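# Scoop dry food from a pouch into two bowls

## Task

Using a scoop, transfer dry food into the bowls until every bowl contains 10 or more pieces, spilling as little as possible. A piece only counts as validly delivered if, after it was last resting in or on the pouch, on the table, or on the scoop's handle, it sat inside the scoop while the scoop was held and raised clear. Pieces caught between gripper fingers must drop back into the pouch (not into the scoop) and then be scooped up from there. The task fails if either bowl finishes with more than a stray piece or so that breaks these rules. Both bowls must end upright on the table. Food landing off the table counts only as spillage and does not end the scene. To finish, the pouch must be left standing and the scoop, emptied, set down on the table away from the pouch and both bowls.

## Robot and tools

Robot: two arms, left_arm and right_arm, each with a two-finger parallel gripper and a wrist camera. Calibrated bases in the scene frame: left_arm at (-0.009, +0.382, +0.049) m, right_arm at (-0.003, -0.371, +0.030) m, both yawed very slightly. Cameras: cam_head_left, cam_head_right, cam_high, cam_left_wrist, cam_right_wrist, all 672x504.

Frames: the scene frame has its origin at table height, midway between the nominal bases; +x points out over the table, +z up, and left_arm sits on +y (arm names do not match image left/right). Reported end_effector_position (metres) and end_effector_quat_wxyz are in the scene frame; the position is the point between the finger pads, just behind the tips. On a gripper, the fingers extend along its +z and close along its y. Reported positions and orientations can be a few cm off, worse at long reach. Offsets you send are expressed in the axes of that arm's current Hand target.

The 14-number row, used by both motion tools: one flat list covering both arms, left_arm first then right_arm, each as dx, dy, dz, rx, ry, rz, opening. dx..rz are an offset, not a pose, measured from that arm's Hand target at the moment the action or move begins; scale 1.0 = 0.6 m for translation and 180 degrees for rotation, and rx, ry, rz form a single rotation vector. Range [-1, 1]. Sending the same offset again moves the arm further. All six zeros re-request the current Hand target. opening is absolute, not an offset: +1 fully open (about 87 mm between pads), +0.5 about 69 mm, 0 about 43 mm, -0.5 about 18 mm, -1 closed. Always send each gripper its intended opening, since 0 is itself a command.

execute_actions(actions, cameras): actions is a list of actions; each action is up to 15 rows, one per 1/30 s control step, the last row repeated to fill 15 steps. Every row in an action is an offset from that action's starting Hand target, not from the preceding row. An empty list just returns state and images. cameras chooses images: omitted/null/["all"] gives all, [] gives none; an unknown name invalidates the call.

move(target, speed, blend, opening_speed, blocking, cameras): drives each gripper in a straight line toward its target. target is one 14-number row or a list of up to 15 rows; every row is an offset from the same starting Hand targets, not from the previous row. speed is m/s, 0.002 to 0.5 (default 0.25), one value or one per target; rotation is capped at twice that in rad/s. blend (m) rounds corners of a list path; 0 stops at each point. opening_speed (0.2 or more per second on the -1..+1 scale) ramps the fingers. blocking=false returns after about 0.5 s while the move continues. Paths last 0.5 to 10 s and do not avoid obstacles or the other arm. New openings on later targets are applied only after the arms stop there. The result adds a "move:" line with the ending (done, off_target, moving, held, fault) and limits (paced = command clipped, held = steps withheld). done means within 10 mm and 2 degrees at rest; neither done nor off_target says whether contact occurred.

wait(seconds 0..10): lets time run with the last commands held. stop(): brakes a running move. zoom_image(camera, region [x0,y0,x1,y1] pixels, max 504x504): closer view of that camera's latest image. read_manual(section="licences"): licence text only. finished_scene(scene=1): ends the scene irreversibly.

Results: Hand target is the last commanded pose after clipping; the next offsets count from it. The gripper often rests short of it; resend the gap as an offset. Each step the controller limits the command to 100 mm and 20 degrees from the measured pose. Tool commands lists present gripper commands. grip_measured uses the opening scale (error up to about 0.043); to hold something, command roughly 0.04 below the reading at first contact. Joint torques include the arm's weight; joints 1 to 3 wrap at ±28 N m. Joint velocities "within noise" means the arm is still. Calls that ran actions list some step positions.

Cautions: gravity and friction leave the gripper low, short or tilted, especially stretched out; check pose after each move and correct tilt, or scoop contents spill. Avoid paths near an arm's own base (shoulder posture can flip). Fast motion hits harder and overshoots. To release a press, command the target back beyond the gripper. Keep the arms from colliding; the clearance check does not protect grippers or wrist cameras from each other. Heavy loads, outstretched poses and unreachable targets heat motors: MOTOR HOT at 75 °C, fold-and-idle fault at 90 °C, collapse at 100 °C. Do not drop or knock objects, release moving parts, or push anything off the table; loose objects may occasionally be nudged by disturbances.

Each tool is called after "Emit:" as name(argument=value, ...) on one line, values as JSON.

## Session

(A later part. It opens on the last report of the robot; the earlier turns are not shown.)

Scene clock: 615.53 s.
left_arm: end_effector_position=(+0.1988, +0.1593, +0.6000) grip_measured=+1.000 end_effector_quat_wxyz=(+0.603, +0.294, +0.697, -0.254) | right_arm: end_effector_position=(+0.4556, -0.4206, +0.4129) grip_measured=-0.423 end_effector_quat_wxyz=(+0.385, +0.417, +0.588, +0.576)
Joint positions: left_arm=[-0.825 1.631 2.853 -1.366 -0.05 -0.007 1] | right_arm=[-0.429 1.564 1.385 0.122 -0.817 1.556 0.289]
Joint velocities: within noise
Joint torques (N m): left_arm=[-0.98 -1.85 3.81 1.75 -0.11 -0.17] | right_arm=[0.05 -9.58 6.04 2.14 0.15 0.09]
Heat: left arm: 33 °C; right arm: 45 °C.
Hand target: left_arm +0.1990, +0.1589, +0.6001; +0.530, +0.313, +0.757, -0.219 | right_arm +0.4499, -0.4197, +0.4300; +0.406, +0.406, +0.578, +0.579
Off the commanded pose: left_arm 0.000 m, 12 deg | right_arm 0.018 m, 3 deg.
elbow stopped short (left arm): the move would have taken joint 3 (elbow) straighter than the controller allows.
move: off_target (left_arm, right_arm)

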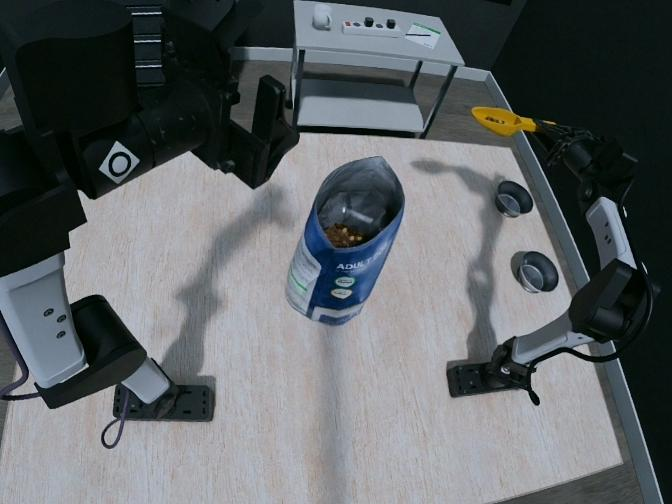

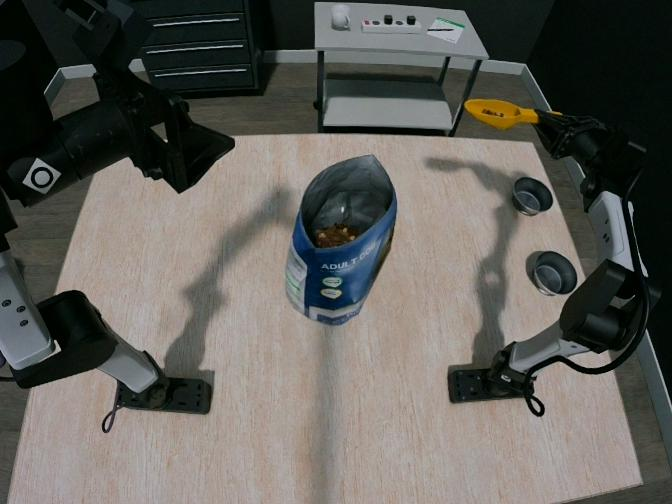

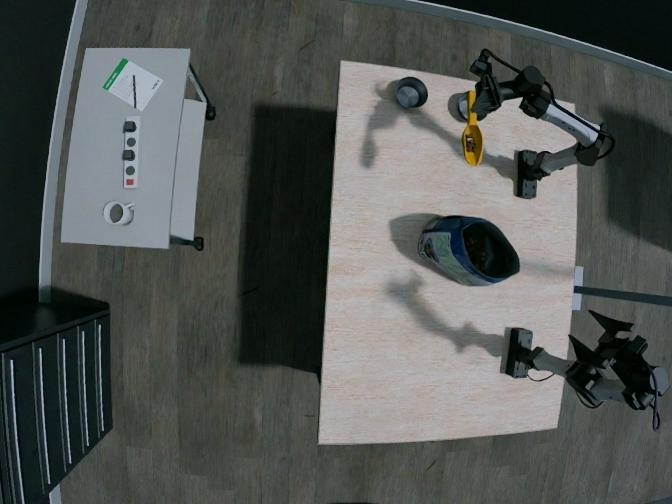

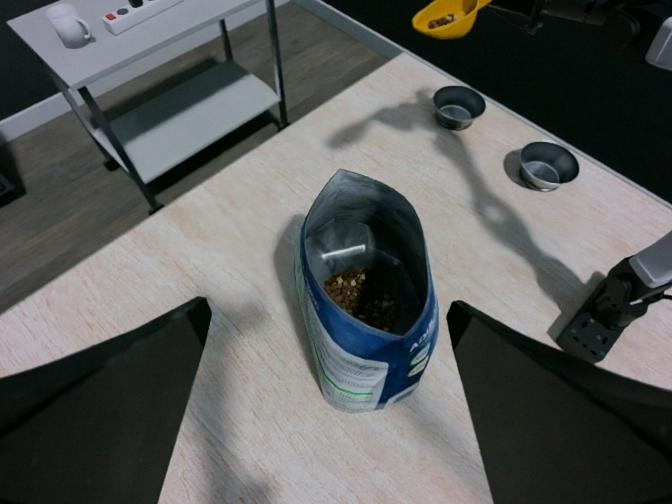

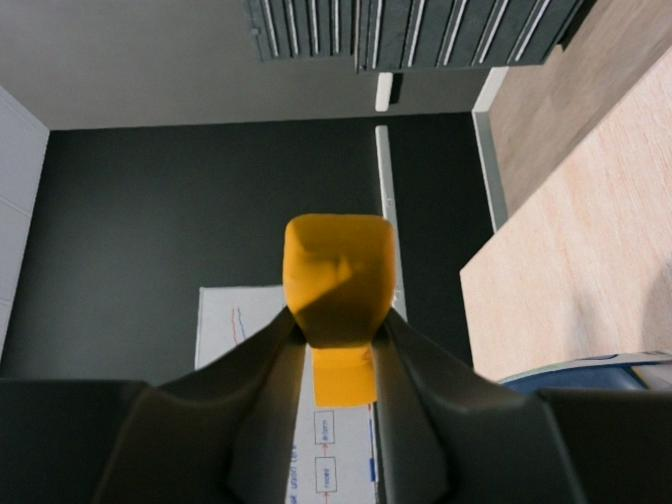

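Emit:
move(target=[0,0,0,0,0,0,1,-0.524,-0.233,-0.216,0,-0.194,0,-1], speed=0.15)

Emit:
zoom_image(camera="cam_left_wrist", region=[380, 0, 672, 219])

Scene clock: 628.20 s.
left_arm: end_effector_position=(+0.1988, +0.1593, +0.6000) grip_measured=+1.000 end_effector_quat_wxyz=(+0.603, +0.294, +0.697, -0.254) | right_arm: end_effector_position=(+0.4315, -0.7522, +0.2710) grip_measured=-0.423 end_effector_quat_wxyz=(+0.538, +0.577, +0.437, +0.432)
Joint positions: left_arm=[-0.825 1.631 2.853 -1.366 -0.05 -0.007 1] | right_arm=[-0.955 2.073 1.458 0.552 -0.732 1.557 0.289]
Joint velocities: within noise
Joint torques (N m): left_arm=[-0.99 -1.87 3.79 1.75 -0.11 -0.18] | right_arm=[0.08 -10.13 9.26 2.18 0.13 0.06]
Heat: left arm: 33 °C; right arm: 43 °C.
Hand target: left_arm +0.1990, +0.1589, +0.6001; +0.530, +0.313, +0.757, -0.219 | right_arm +0.4350, -0.7595, +0.2900; +0.561, +0.561, +0.430, +0.431
Off the commanded pose: left_arm 0.000 m, 12 deg | right_arm 0.021 m, 3 deg.
elbow stopped short (left arm): the move would have taken joint 3 (elbow) straighter than the controller allows.
move: off_target (left_arm, right_arm)

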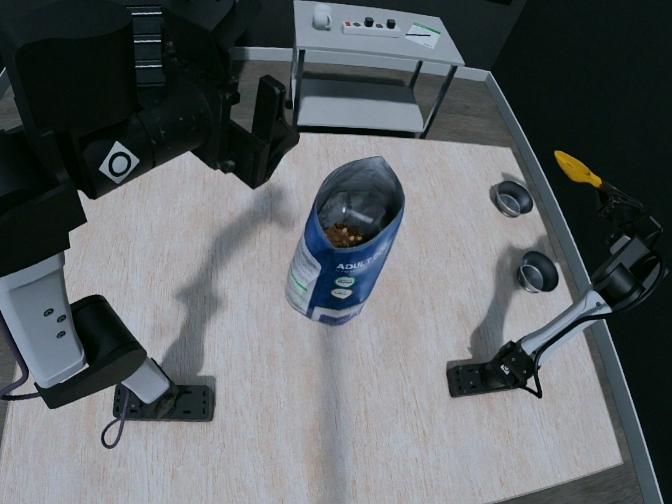

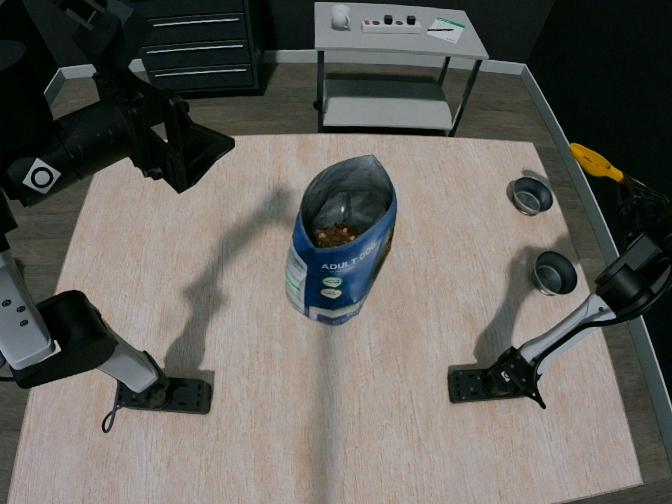

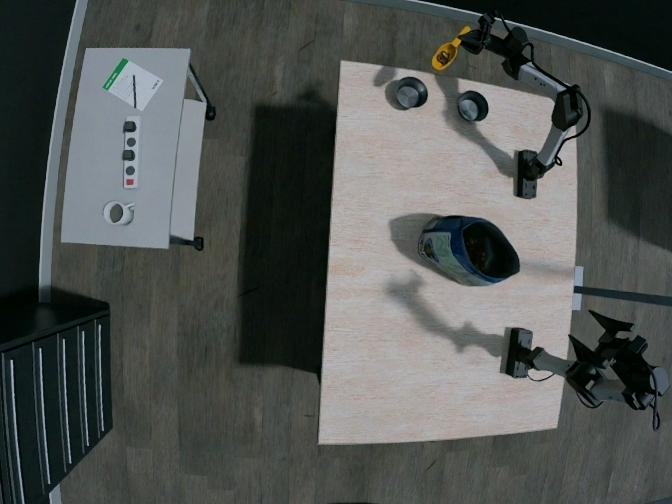

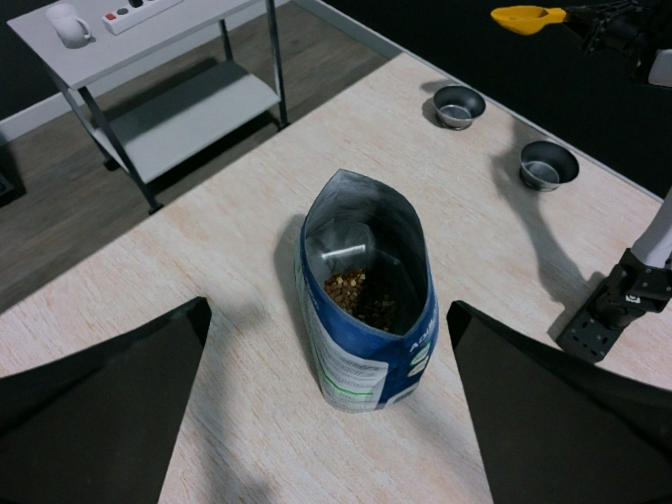

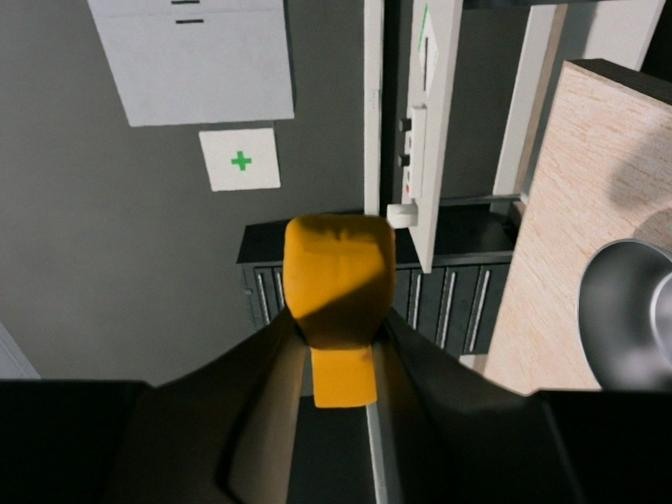

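Scaled by 1.726.

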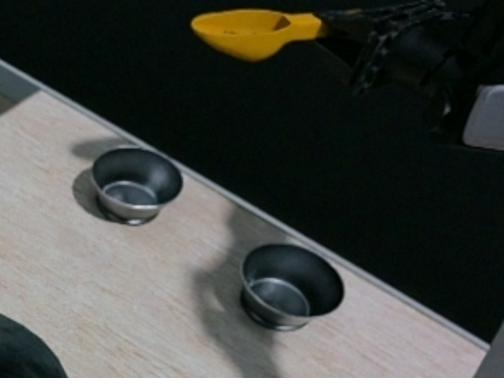

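Emit:
move(target=[0,0,0,0,0,0,1,0.0228,-0.0967,-0.0277,0.1,0,-0.143,-1], speed=0.15)

Emit:
zoom_image(camera="cam_left_wrist", region=[380, 0, 672, 219])

Scene clock: 645.60 s.
left_arm: end_effector_position=(+0.1988, +0.1593, +0.6000) grip_measured=+1.000 end_effector_quat_wxyz=(+0.603, +0.294, +0.697, -0.254) | right_arm: end_effector_position=(+0.4188, -0.7378, +0.1886) grip_measured=-0.423 end_effector_quat_wxyz=(+0.508, +0.561, +0.609, +0.238)
Joint positions: left_arm=[-0.825 1.631 2.853 -1.366 -0.05 -0.007 1] | right_arm=[-0.915 2.022 1.458 0.105 -0.582 0.917 0.289]
Joint velocities: within noise
Joint torques (N m): left_arm=[-0.98 -1.87 3.81 1.75 -0.11 -0.18] | right_arm=[0.5 -15.12 8.8 1.95 0.02 -0.18]
Heat: left arm: 33 °C; right arm: 45 °C.
Hand target: left_arm +0.1990, +0.1589, +0.6001; +0.530, +0.313, +0.757, -0.219 | right_arm +0.4226, -0.7419, +0.2320; +0.549, +0.532, +0.605, +0.223
Off the commanded pose: left_arm 0.000 m, 12 deg | right_arm 0.044 m, 6 deg.
elbow stopped short (left arm): the move would have taken joint 3 (elbow) straighter than the controller allows.
move: off_target (left_arm, right_arm)

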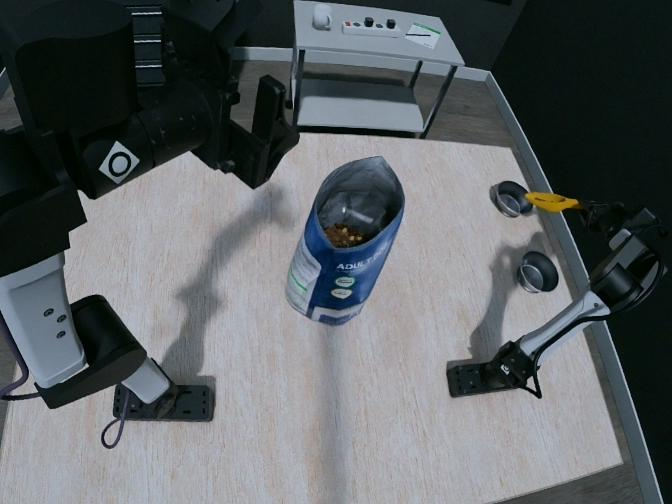

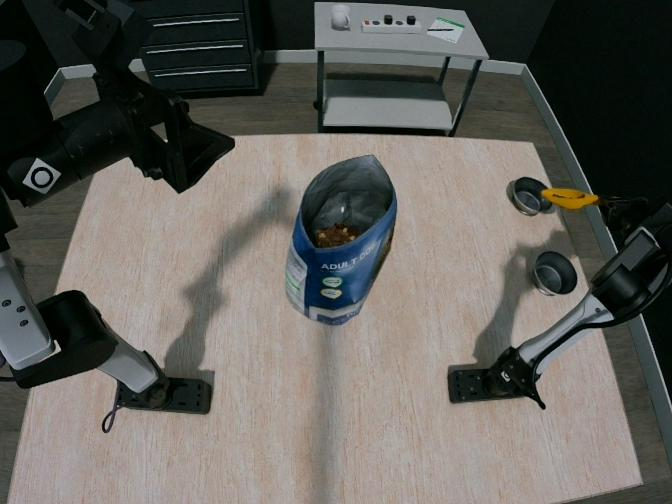

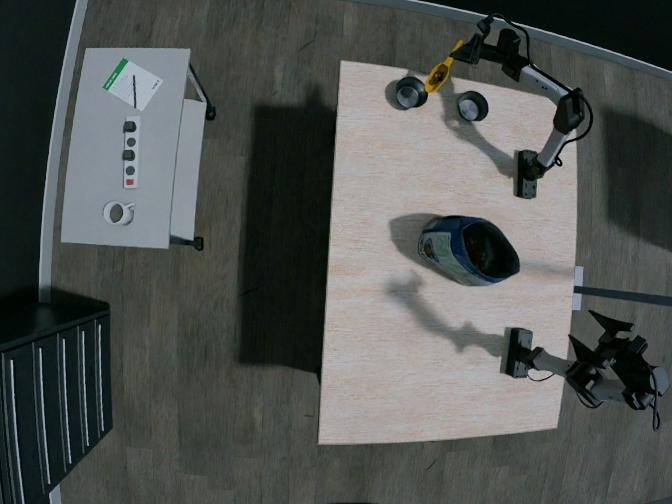

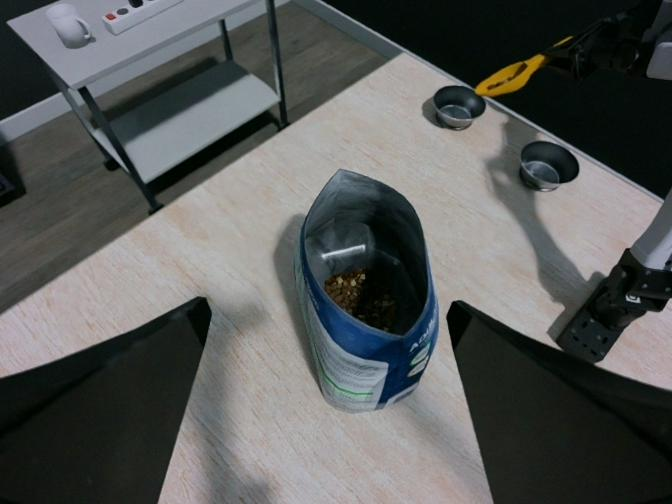

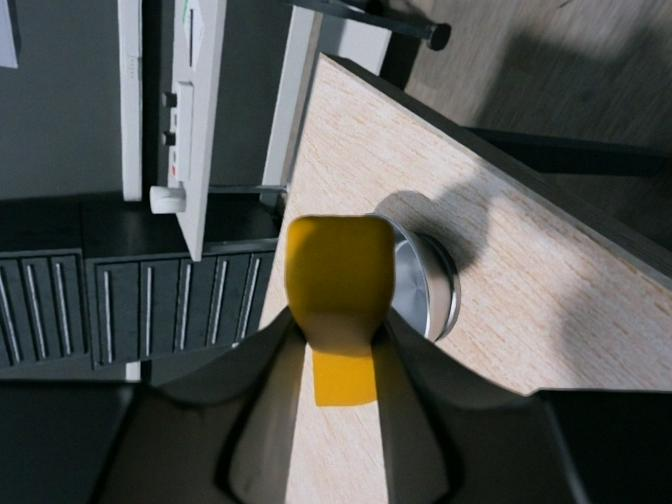

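Scaled by 1.726.

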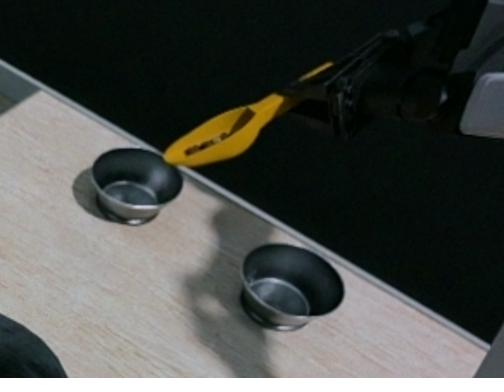

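Emit:
move(target=[0,0,0,0,0,0,1,0.009,0.012,0.060,0.032,0,-0.0455,-1], speed=0.1)

Emit:
zoom_image(camera="cam_left_wrist", region=[380, 0, 672, 219])

Emit:
zoom_image(camera="cam_high", region=[340, 20, 540, 170])

Scene clock: 669.97 s.
left_arm: end_effector_position=(+0.1988, +0.1593, +0.6000) grip_measured=+1.000 end_effector_quat_wxyz=(+0.603, +0.294, +0.697, -0.254) | right_arm: end_effector_position=(+0.4528, -0.7378, +0.2094) grip_measured=-0.423 end_effector_quat_wxyz=(+0.516, +0.527, +0.656, +0.164)
Joint positions: left_arm=[-0.825 1.631 2.853 -1.366 -0.05 -0.007 1] | right_arm=[-0.825 2.059 1.66 -0.076 -0.434 0.771 0.289]
Joint velocities: within noise
Joint torques (N m): left_arm=[-0.96 -1.87 3.81 1.75 -0.11 -0.17] | right_arm=[0.31 -10.35 9.76 2 0.07 -0.19]
Heat: left arm: 34 °C; right arm: 53 °C.
Hand target: left_arm +0.1990, +0.1589, +0.6001; +0.530, +0.313, +0.757, -0.219 | right_arm +0.4590, -0.7459, +0.2251; +0.536, +0.514, +0.652, +0.153
Off the commanded pose: left_arm 0.000 m, 12 deg | right_arm 0.019 m, 3 deg.
elbow stopped short (left arm): the move would have taken joint 3 (elbow) straighter than the controller allows.
move: off_target (left_arm, right_arm)

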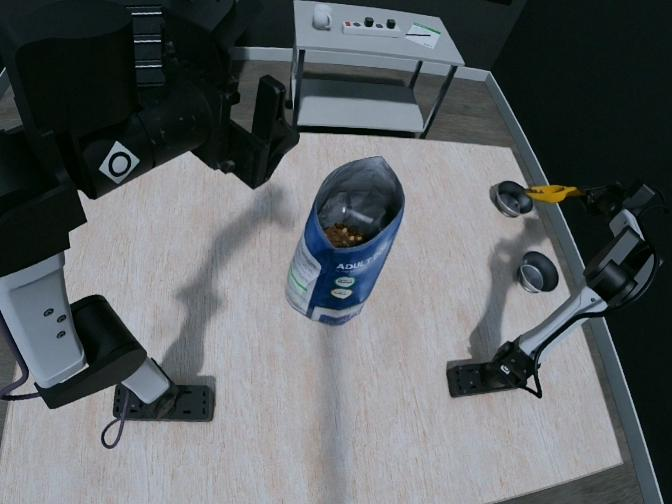

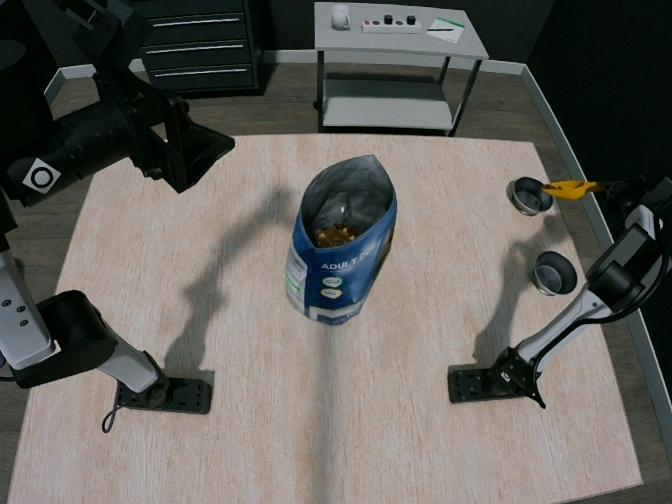

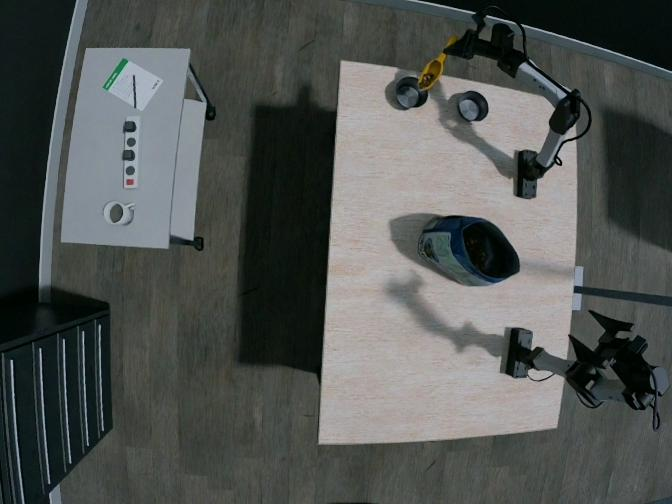

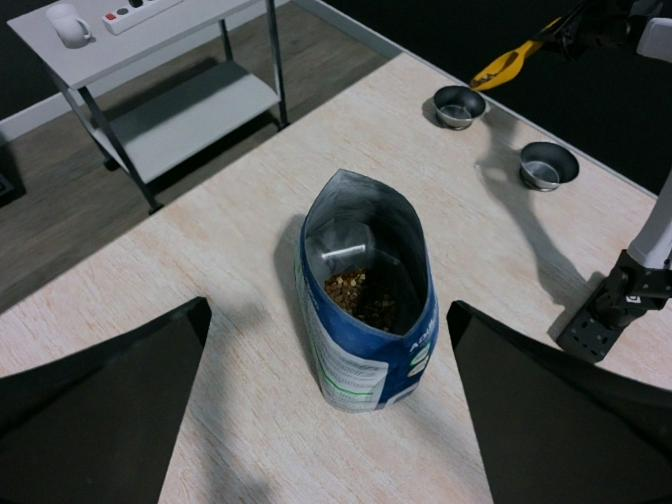

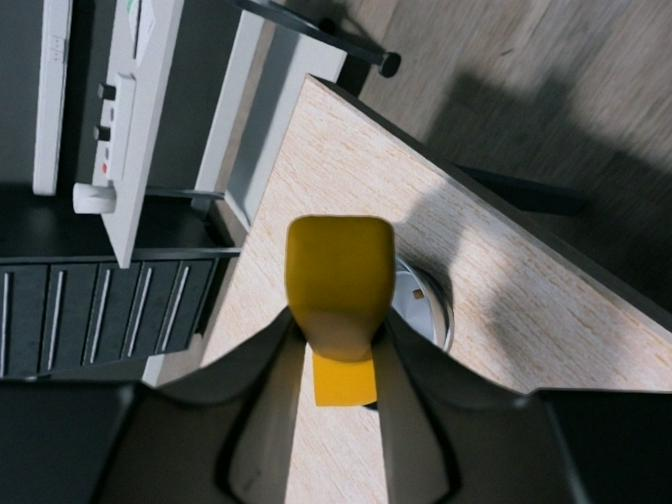

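Scaled by 1.726.

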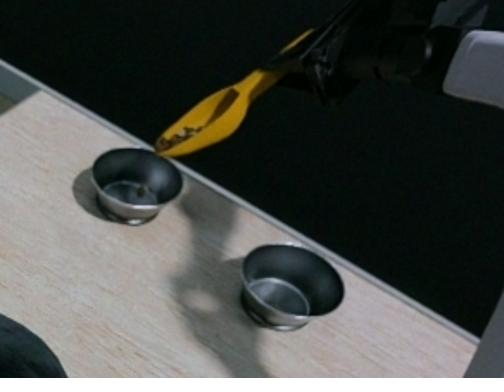

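Scaled by 2.520.

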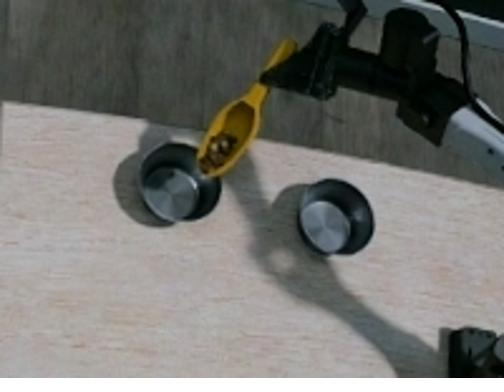

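Emit:
move(target=[[0,0,0,0,0,0,1,-0.0288,0.0118,0.0647,0,0,0,-1],[0,0,0,0,0,0,1,0.013,0.056,0.070,0.064,0,-0.091,-1]], speed=0.1, blend=0.01)

Emit:
zoom_image(camera="cam_left_wrist", region=[380, 0, 672, 219])

Emit:
zoom_image(camera="cam_high", region=[340, 20, 540, 170])

Scene clock: 687.20 s.
left_arm: end_effector_position=(+0.1988, +0.1593, +0.6000) grip_measured=+1.000 end_effector_quat_wxyz=(+0.603, +0.294, +0.697, -0.254) | right_arm: end_effector_position=(+0.5070, -0.7332, +0.2162) grip_measured=-0.423 end_effector_quat_wxyz=(+0.480, +0.476, +0.737, +0.020)
Joint positions: left_arm=[-0.825 1.631 2.853 -1.366 -0.05 -0.007 1] | right_arm=[-0.663 2.254 2.139 -0.459 -0.131 0.53 0.289]
Joint velocities: within noise
Joint torques (N m): left_arm=[-0.96 -1.87 3.81 1.75 -0.11 -0.17] | right_arm=[0.29 -11.37 9.63 1.97 0.12 -0.18]
Heat: left arm: 34 °C; right arm: 47 °C.
Hand target: left_arm +0.1990, +0.1589, +0.6001; +0.530, +0.313, +0.757, -0.219 | right_arm +0.5126, -0.7400, +0.2302; +0.498, +0.467, +0.730, +0.009
Off the commanded pose: left_arm 0.000 m, 12 deg | right_arm 0.017 m, 3 deg.
elbow stopped short (left arm): the move would have taken joint 3 (elbow) straighter than the controller allows.
move: off_target (left_arm, right_arm)

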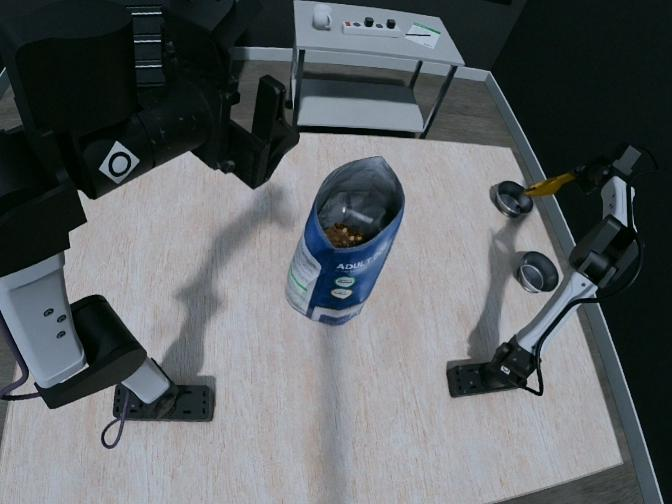

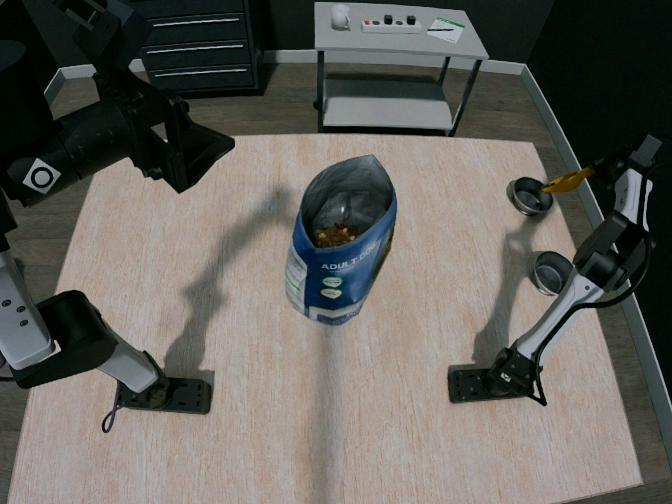

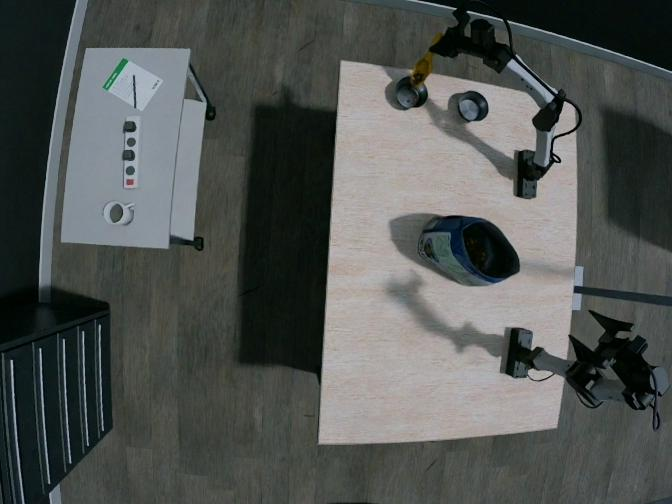

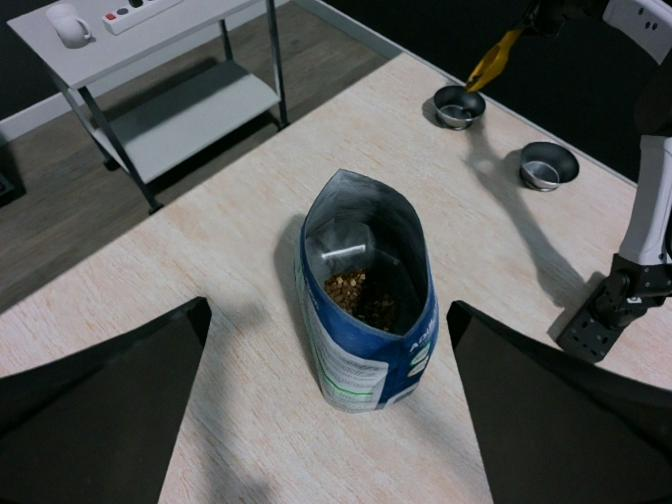

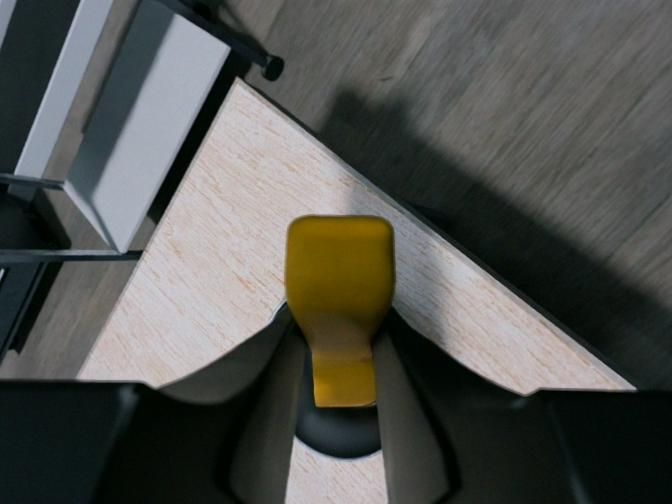

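Scaled by 1.726.

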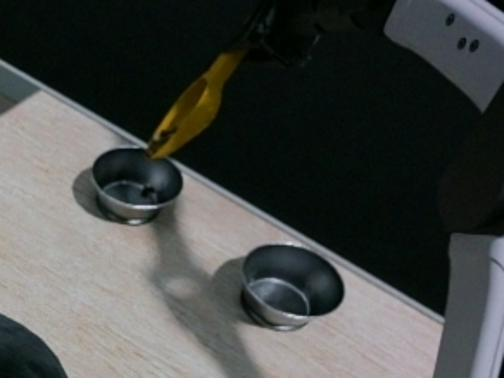

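Scaled by 2.520.

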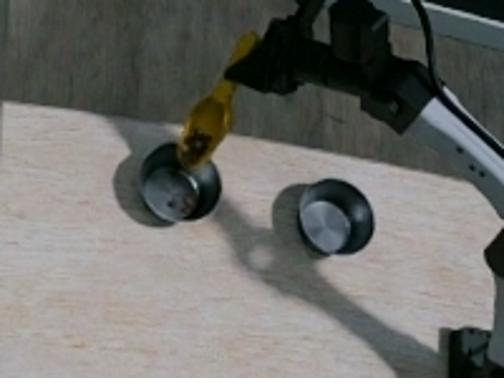

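Emit:
move(target=[0,0,0,0,0,0,1,0.032,0.059,-0.006,0.070,0,-0.1,-1], speed=0.15)

Emit:
zoom_image(camera="cam_left_wrist", region=[380, 0, 672, 219])

Emit:
zoom_image(camera="cam_high", region=[340, 20, 540, 170])

Scene clock: 700.77 s.
left_arm: end_effector_position=(+0.1988, +0.1593, +0.6000) grip_measured=+1.000 end_effector_quat_wxyz=(+0.603, +0.294, +0.697, -0.254) | right_arm: end_effector_position=(+0.5293, -0.6988, +0.2235) grip_measured=-0.423 end_effector_quat_wxyz=(+0.426, +0.402, +0.799, -0.137)
Joint positions: left_arm=[-0.825 1.631 2.853 -1.366 -0.05 -0.007 1] | right_arm=[-0.489 2.402 2.508 -0.766 0.211 0.316 0.289]
Joint velocities: within noise
Joint torques (N m): left_arm=[-0.96 -1.89 3.81 1.75 -0.11 -0.17] | right_arm=[0.09 -11.81 9.1 1.86 0.27 -0.15]
Heat: left arm: 34 °C; right arm: 45 °C.
Hand target: left_arm +0.1990, +0.1589, +0.6001; +0.530, +0.313, +0.757, -0.219 | right_arm +0.5326, -0.7051, +0.2351; +0.439, +0.399, +0.791, -0.148
Off the commanded pose: left_arm 0.000 m, 12 deg | right_arm 0.014 m, 2 deg.
elbow stopped short (left arm): the move would have taken joint 3 (elbow) straighter than the controller allows.
move: off_target (left_arm, right_arm)

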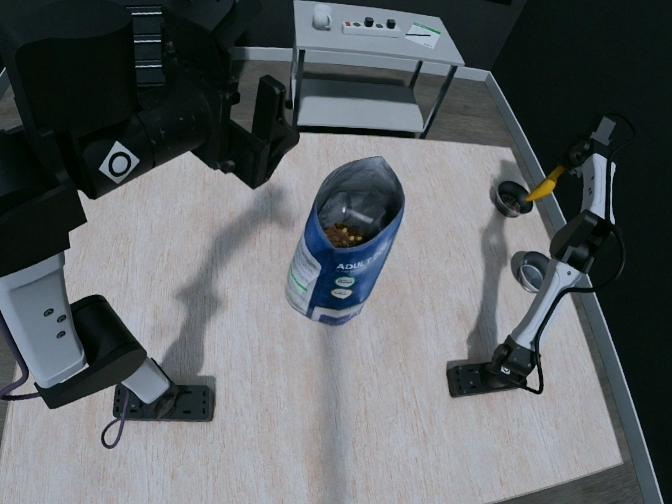

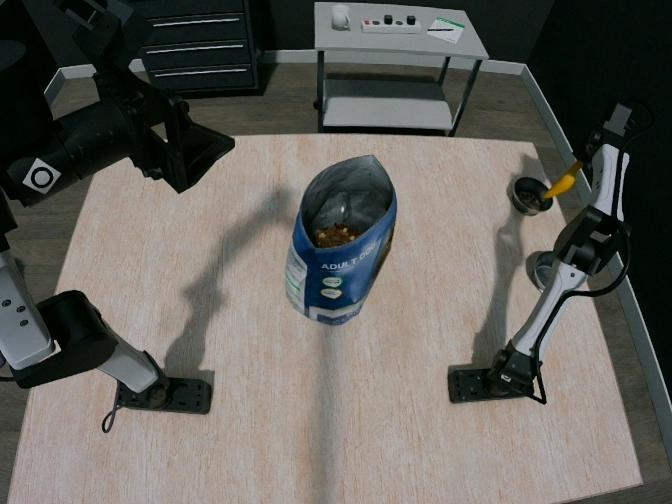

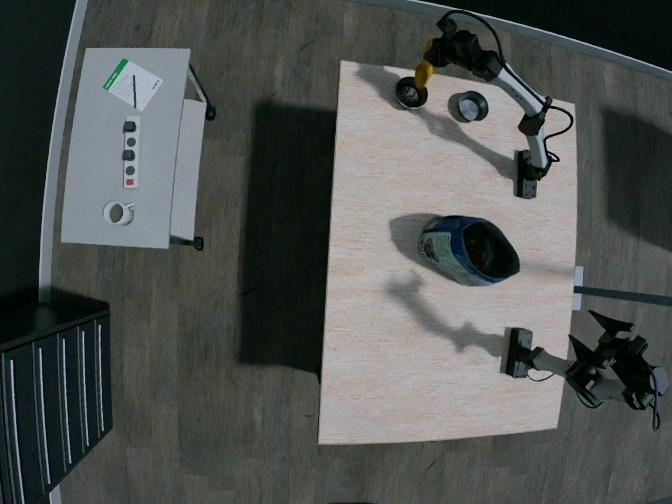

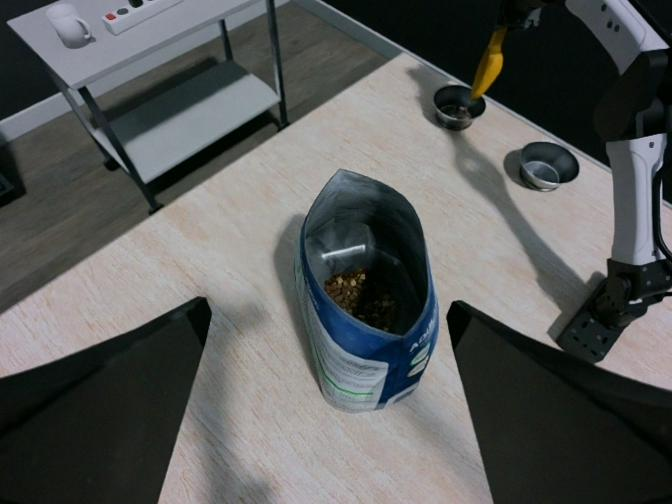

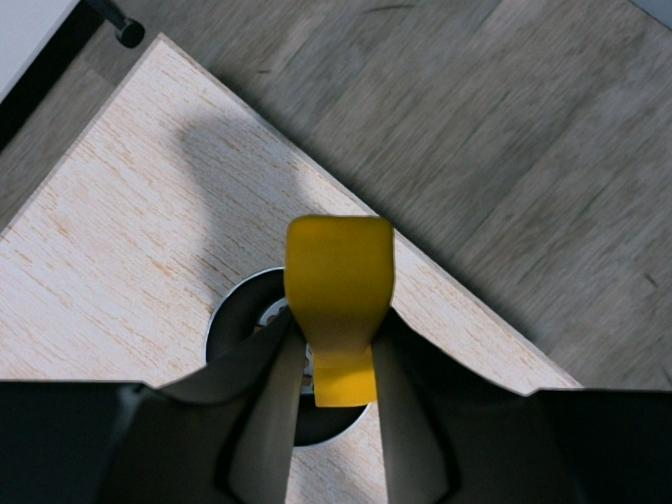

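Scaled by 1.726.

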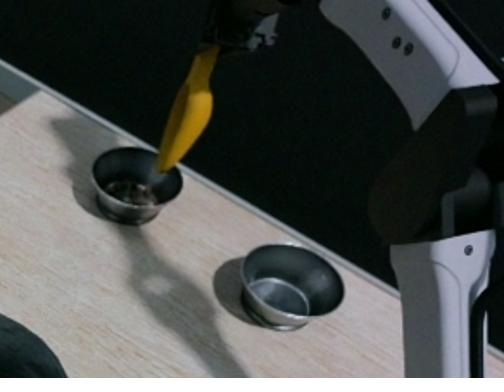

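Scaled by 2.520.

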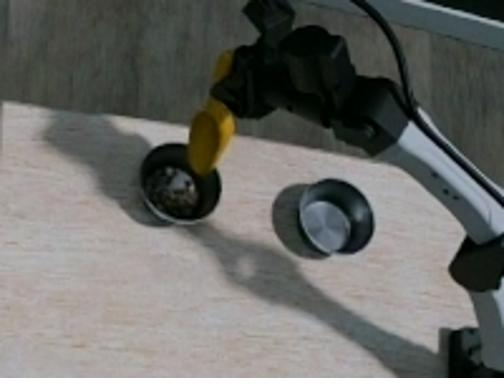

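Emit:
move(target=[[0,0,0,0,0,0,1,-0.081,0.0116,-0.057,0,0,0,-1],[0,0,0,0,0,0,1,-0.157,-0.026,-0.22,-0.268,0,0.382,-1]], speed=[0.15,0.3], blend=0.02)

Emit:
zoom_image(camera="cam_left_wrist", region=[410, 60, 510, 150])

Emit:
zoom_image(camera="cam_high", region=[380, 60, 440, 120])

Scene clock: 711.70 s.
left_arm: end_effector_position=(+0.1988, +0.1593, +0.6000) grip_measured=+1.000 end_effector_quat_wxyz=(+0.603, +0.294, +0.697, -0.254) | right_arm: end_effector_position=(+0.4758, -0.6903, +0.3554) grip_measured=-0.423 end_effector_quat_wxyz=(+0.535, +0.582, +0.436, +0.430)
Joint positions: left_arm=[-0.825 1.631 2.853 -1.366 -0.05 -0.007 1] | right_arm=[-0.789 1.916 1.584 0.266 -0.562 1.57 0.289]
Joint velocities: within noise
Joint torques (N m): left_arm=[-0.96 -1.89 3.79 1.75 -0.11 -0.17] | right_arm=[0.59 -13.08 6.75 2.25 0.14 0.04]
Heat: left arm: 34 °C; right arm: 47 °C.
Hand target: left_arm +0.1990, +0.1589, +0.6001; +0.530, +0.313, +0.757, -0.219 | right_arm +0.4725, -0.6849, +0.3850; +0.561, +0.561, +0.426, +0.434
Off the commanded pose: left_arm 0.000 m, 12 deg | right_arm 0.030 m, 4 deg.
elbow stopped short (left arm): the move would have taken joint 3 (elbow) straighter than the controller allows.
elbow stopped short (right arm): the move would have taken joint 3 (elbow) straighter than the controller allows.
move: off_target (left_arm, right_arm); limits=paced

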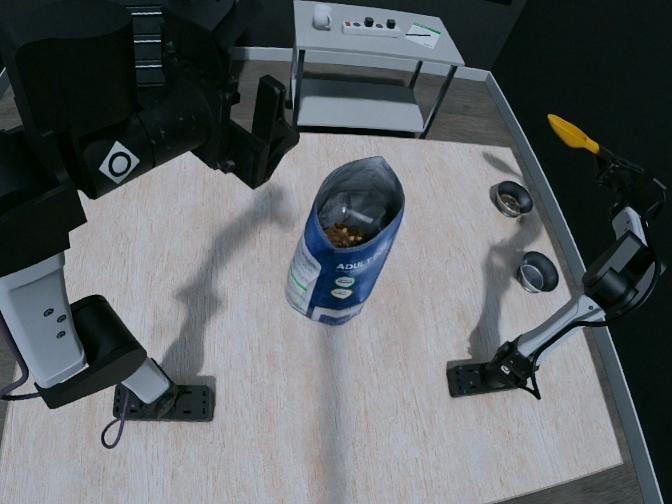

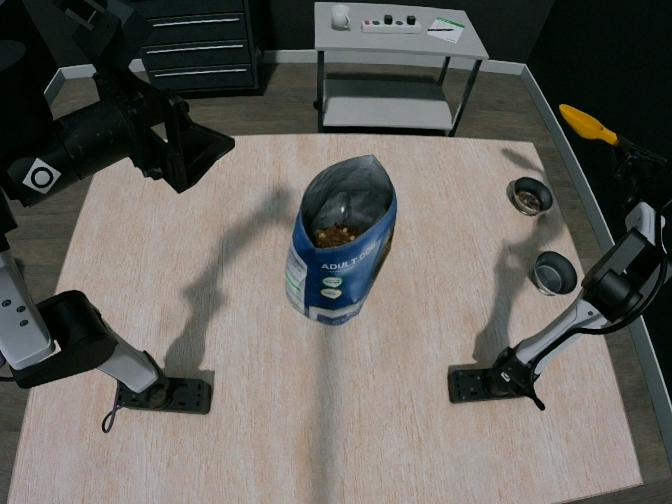

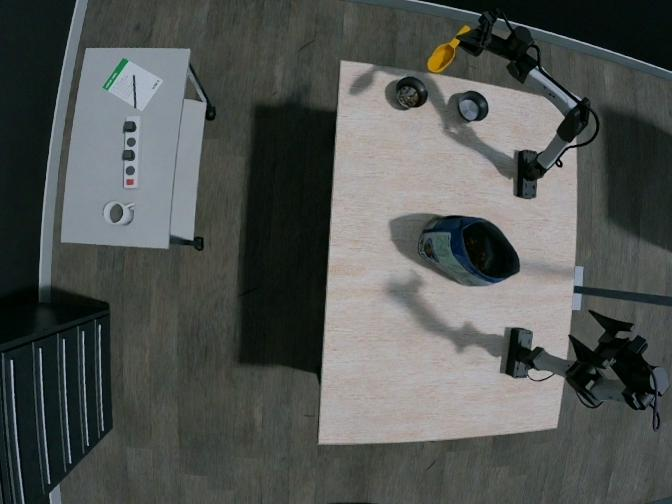

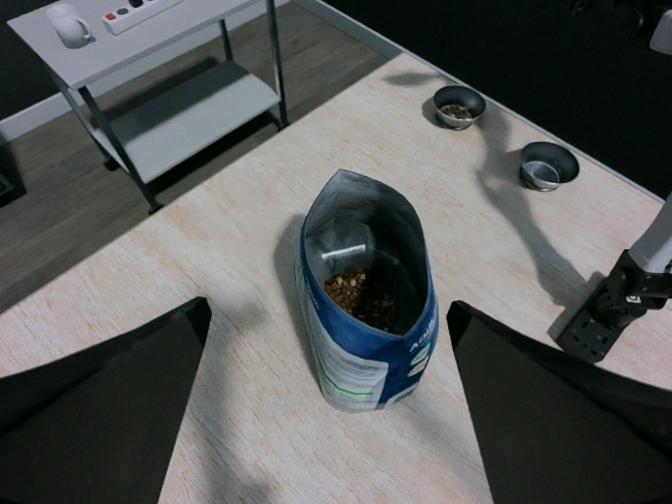

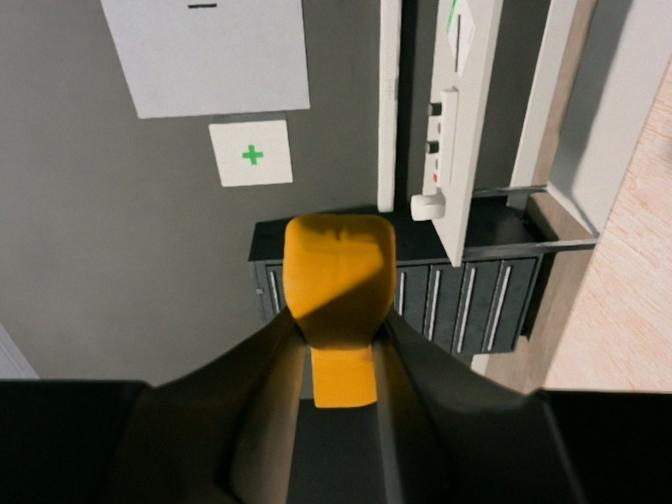

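Scaled by 5.040.

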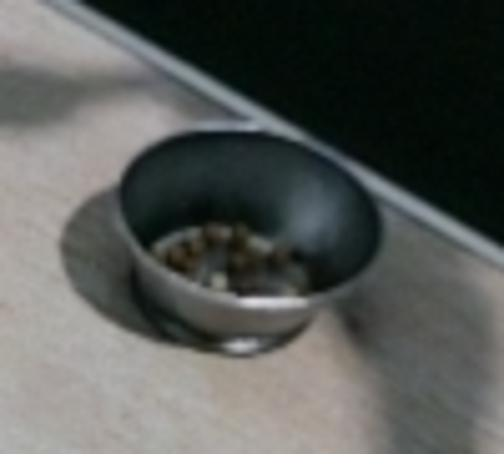

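Scaled by 8.400.

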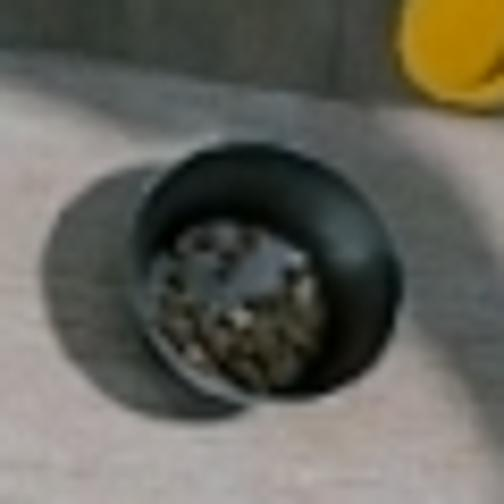

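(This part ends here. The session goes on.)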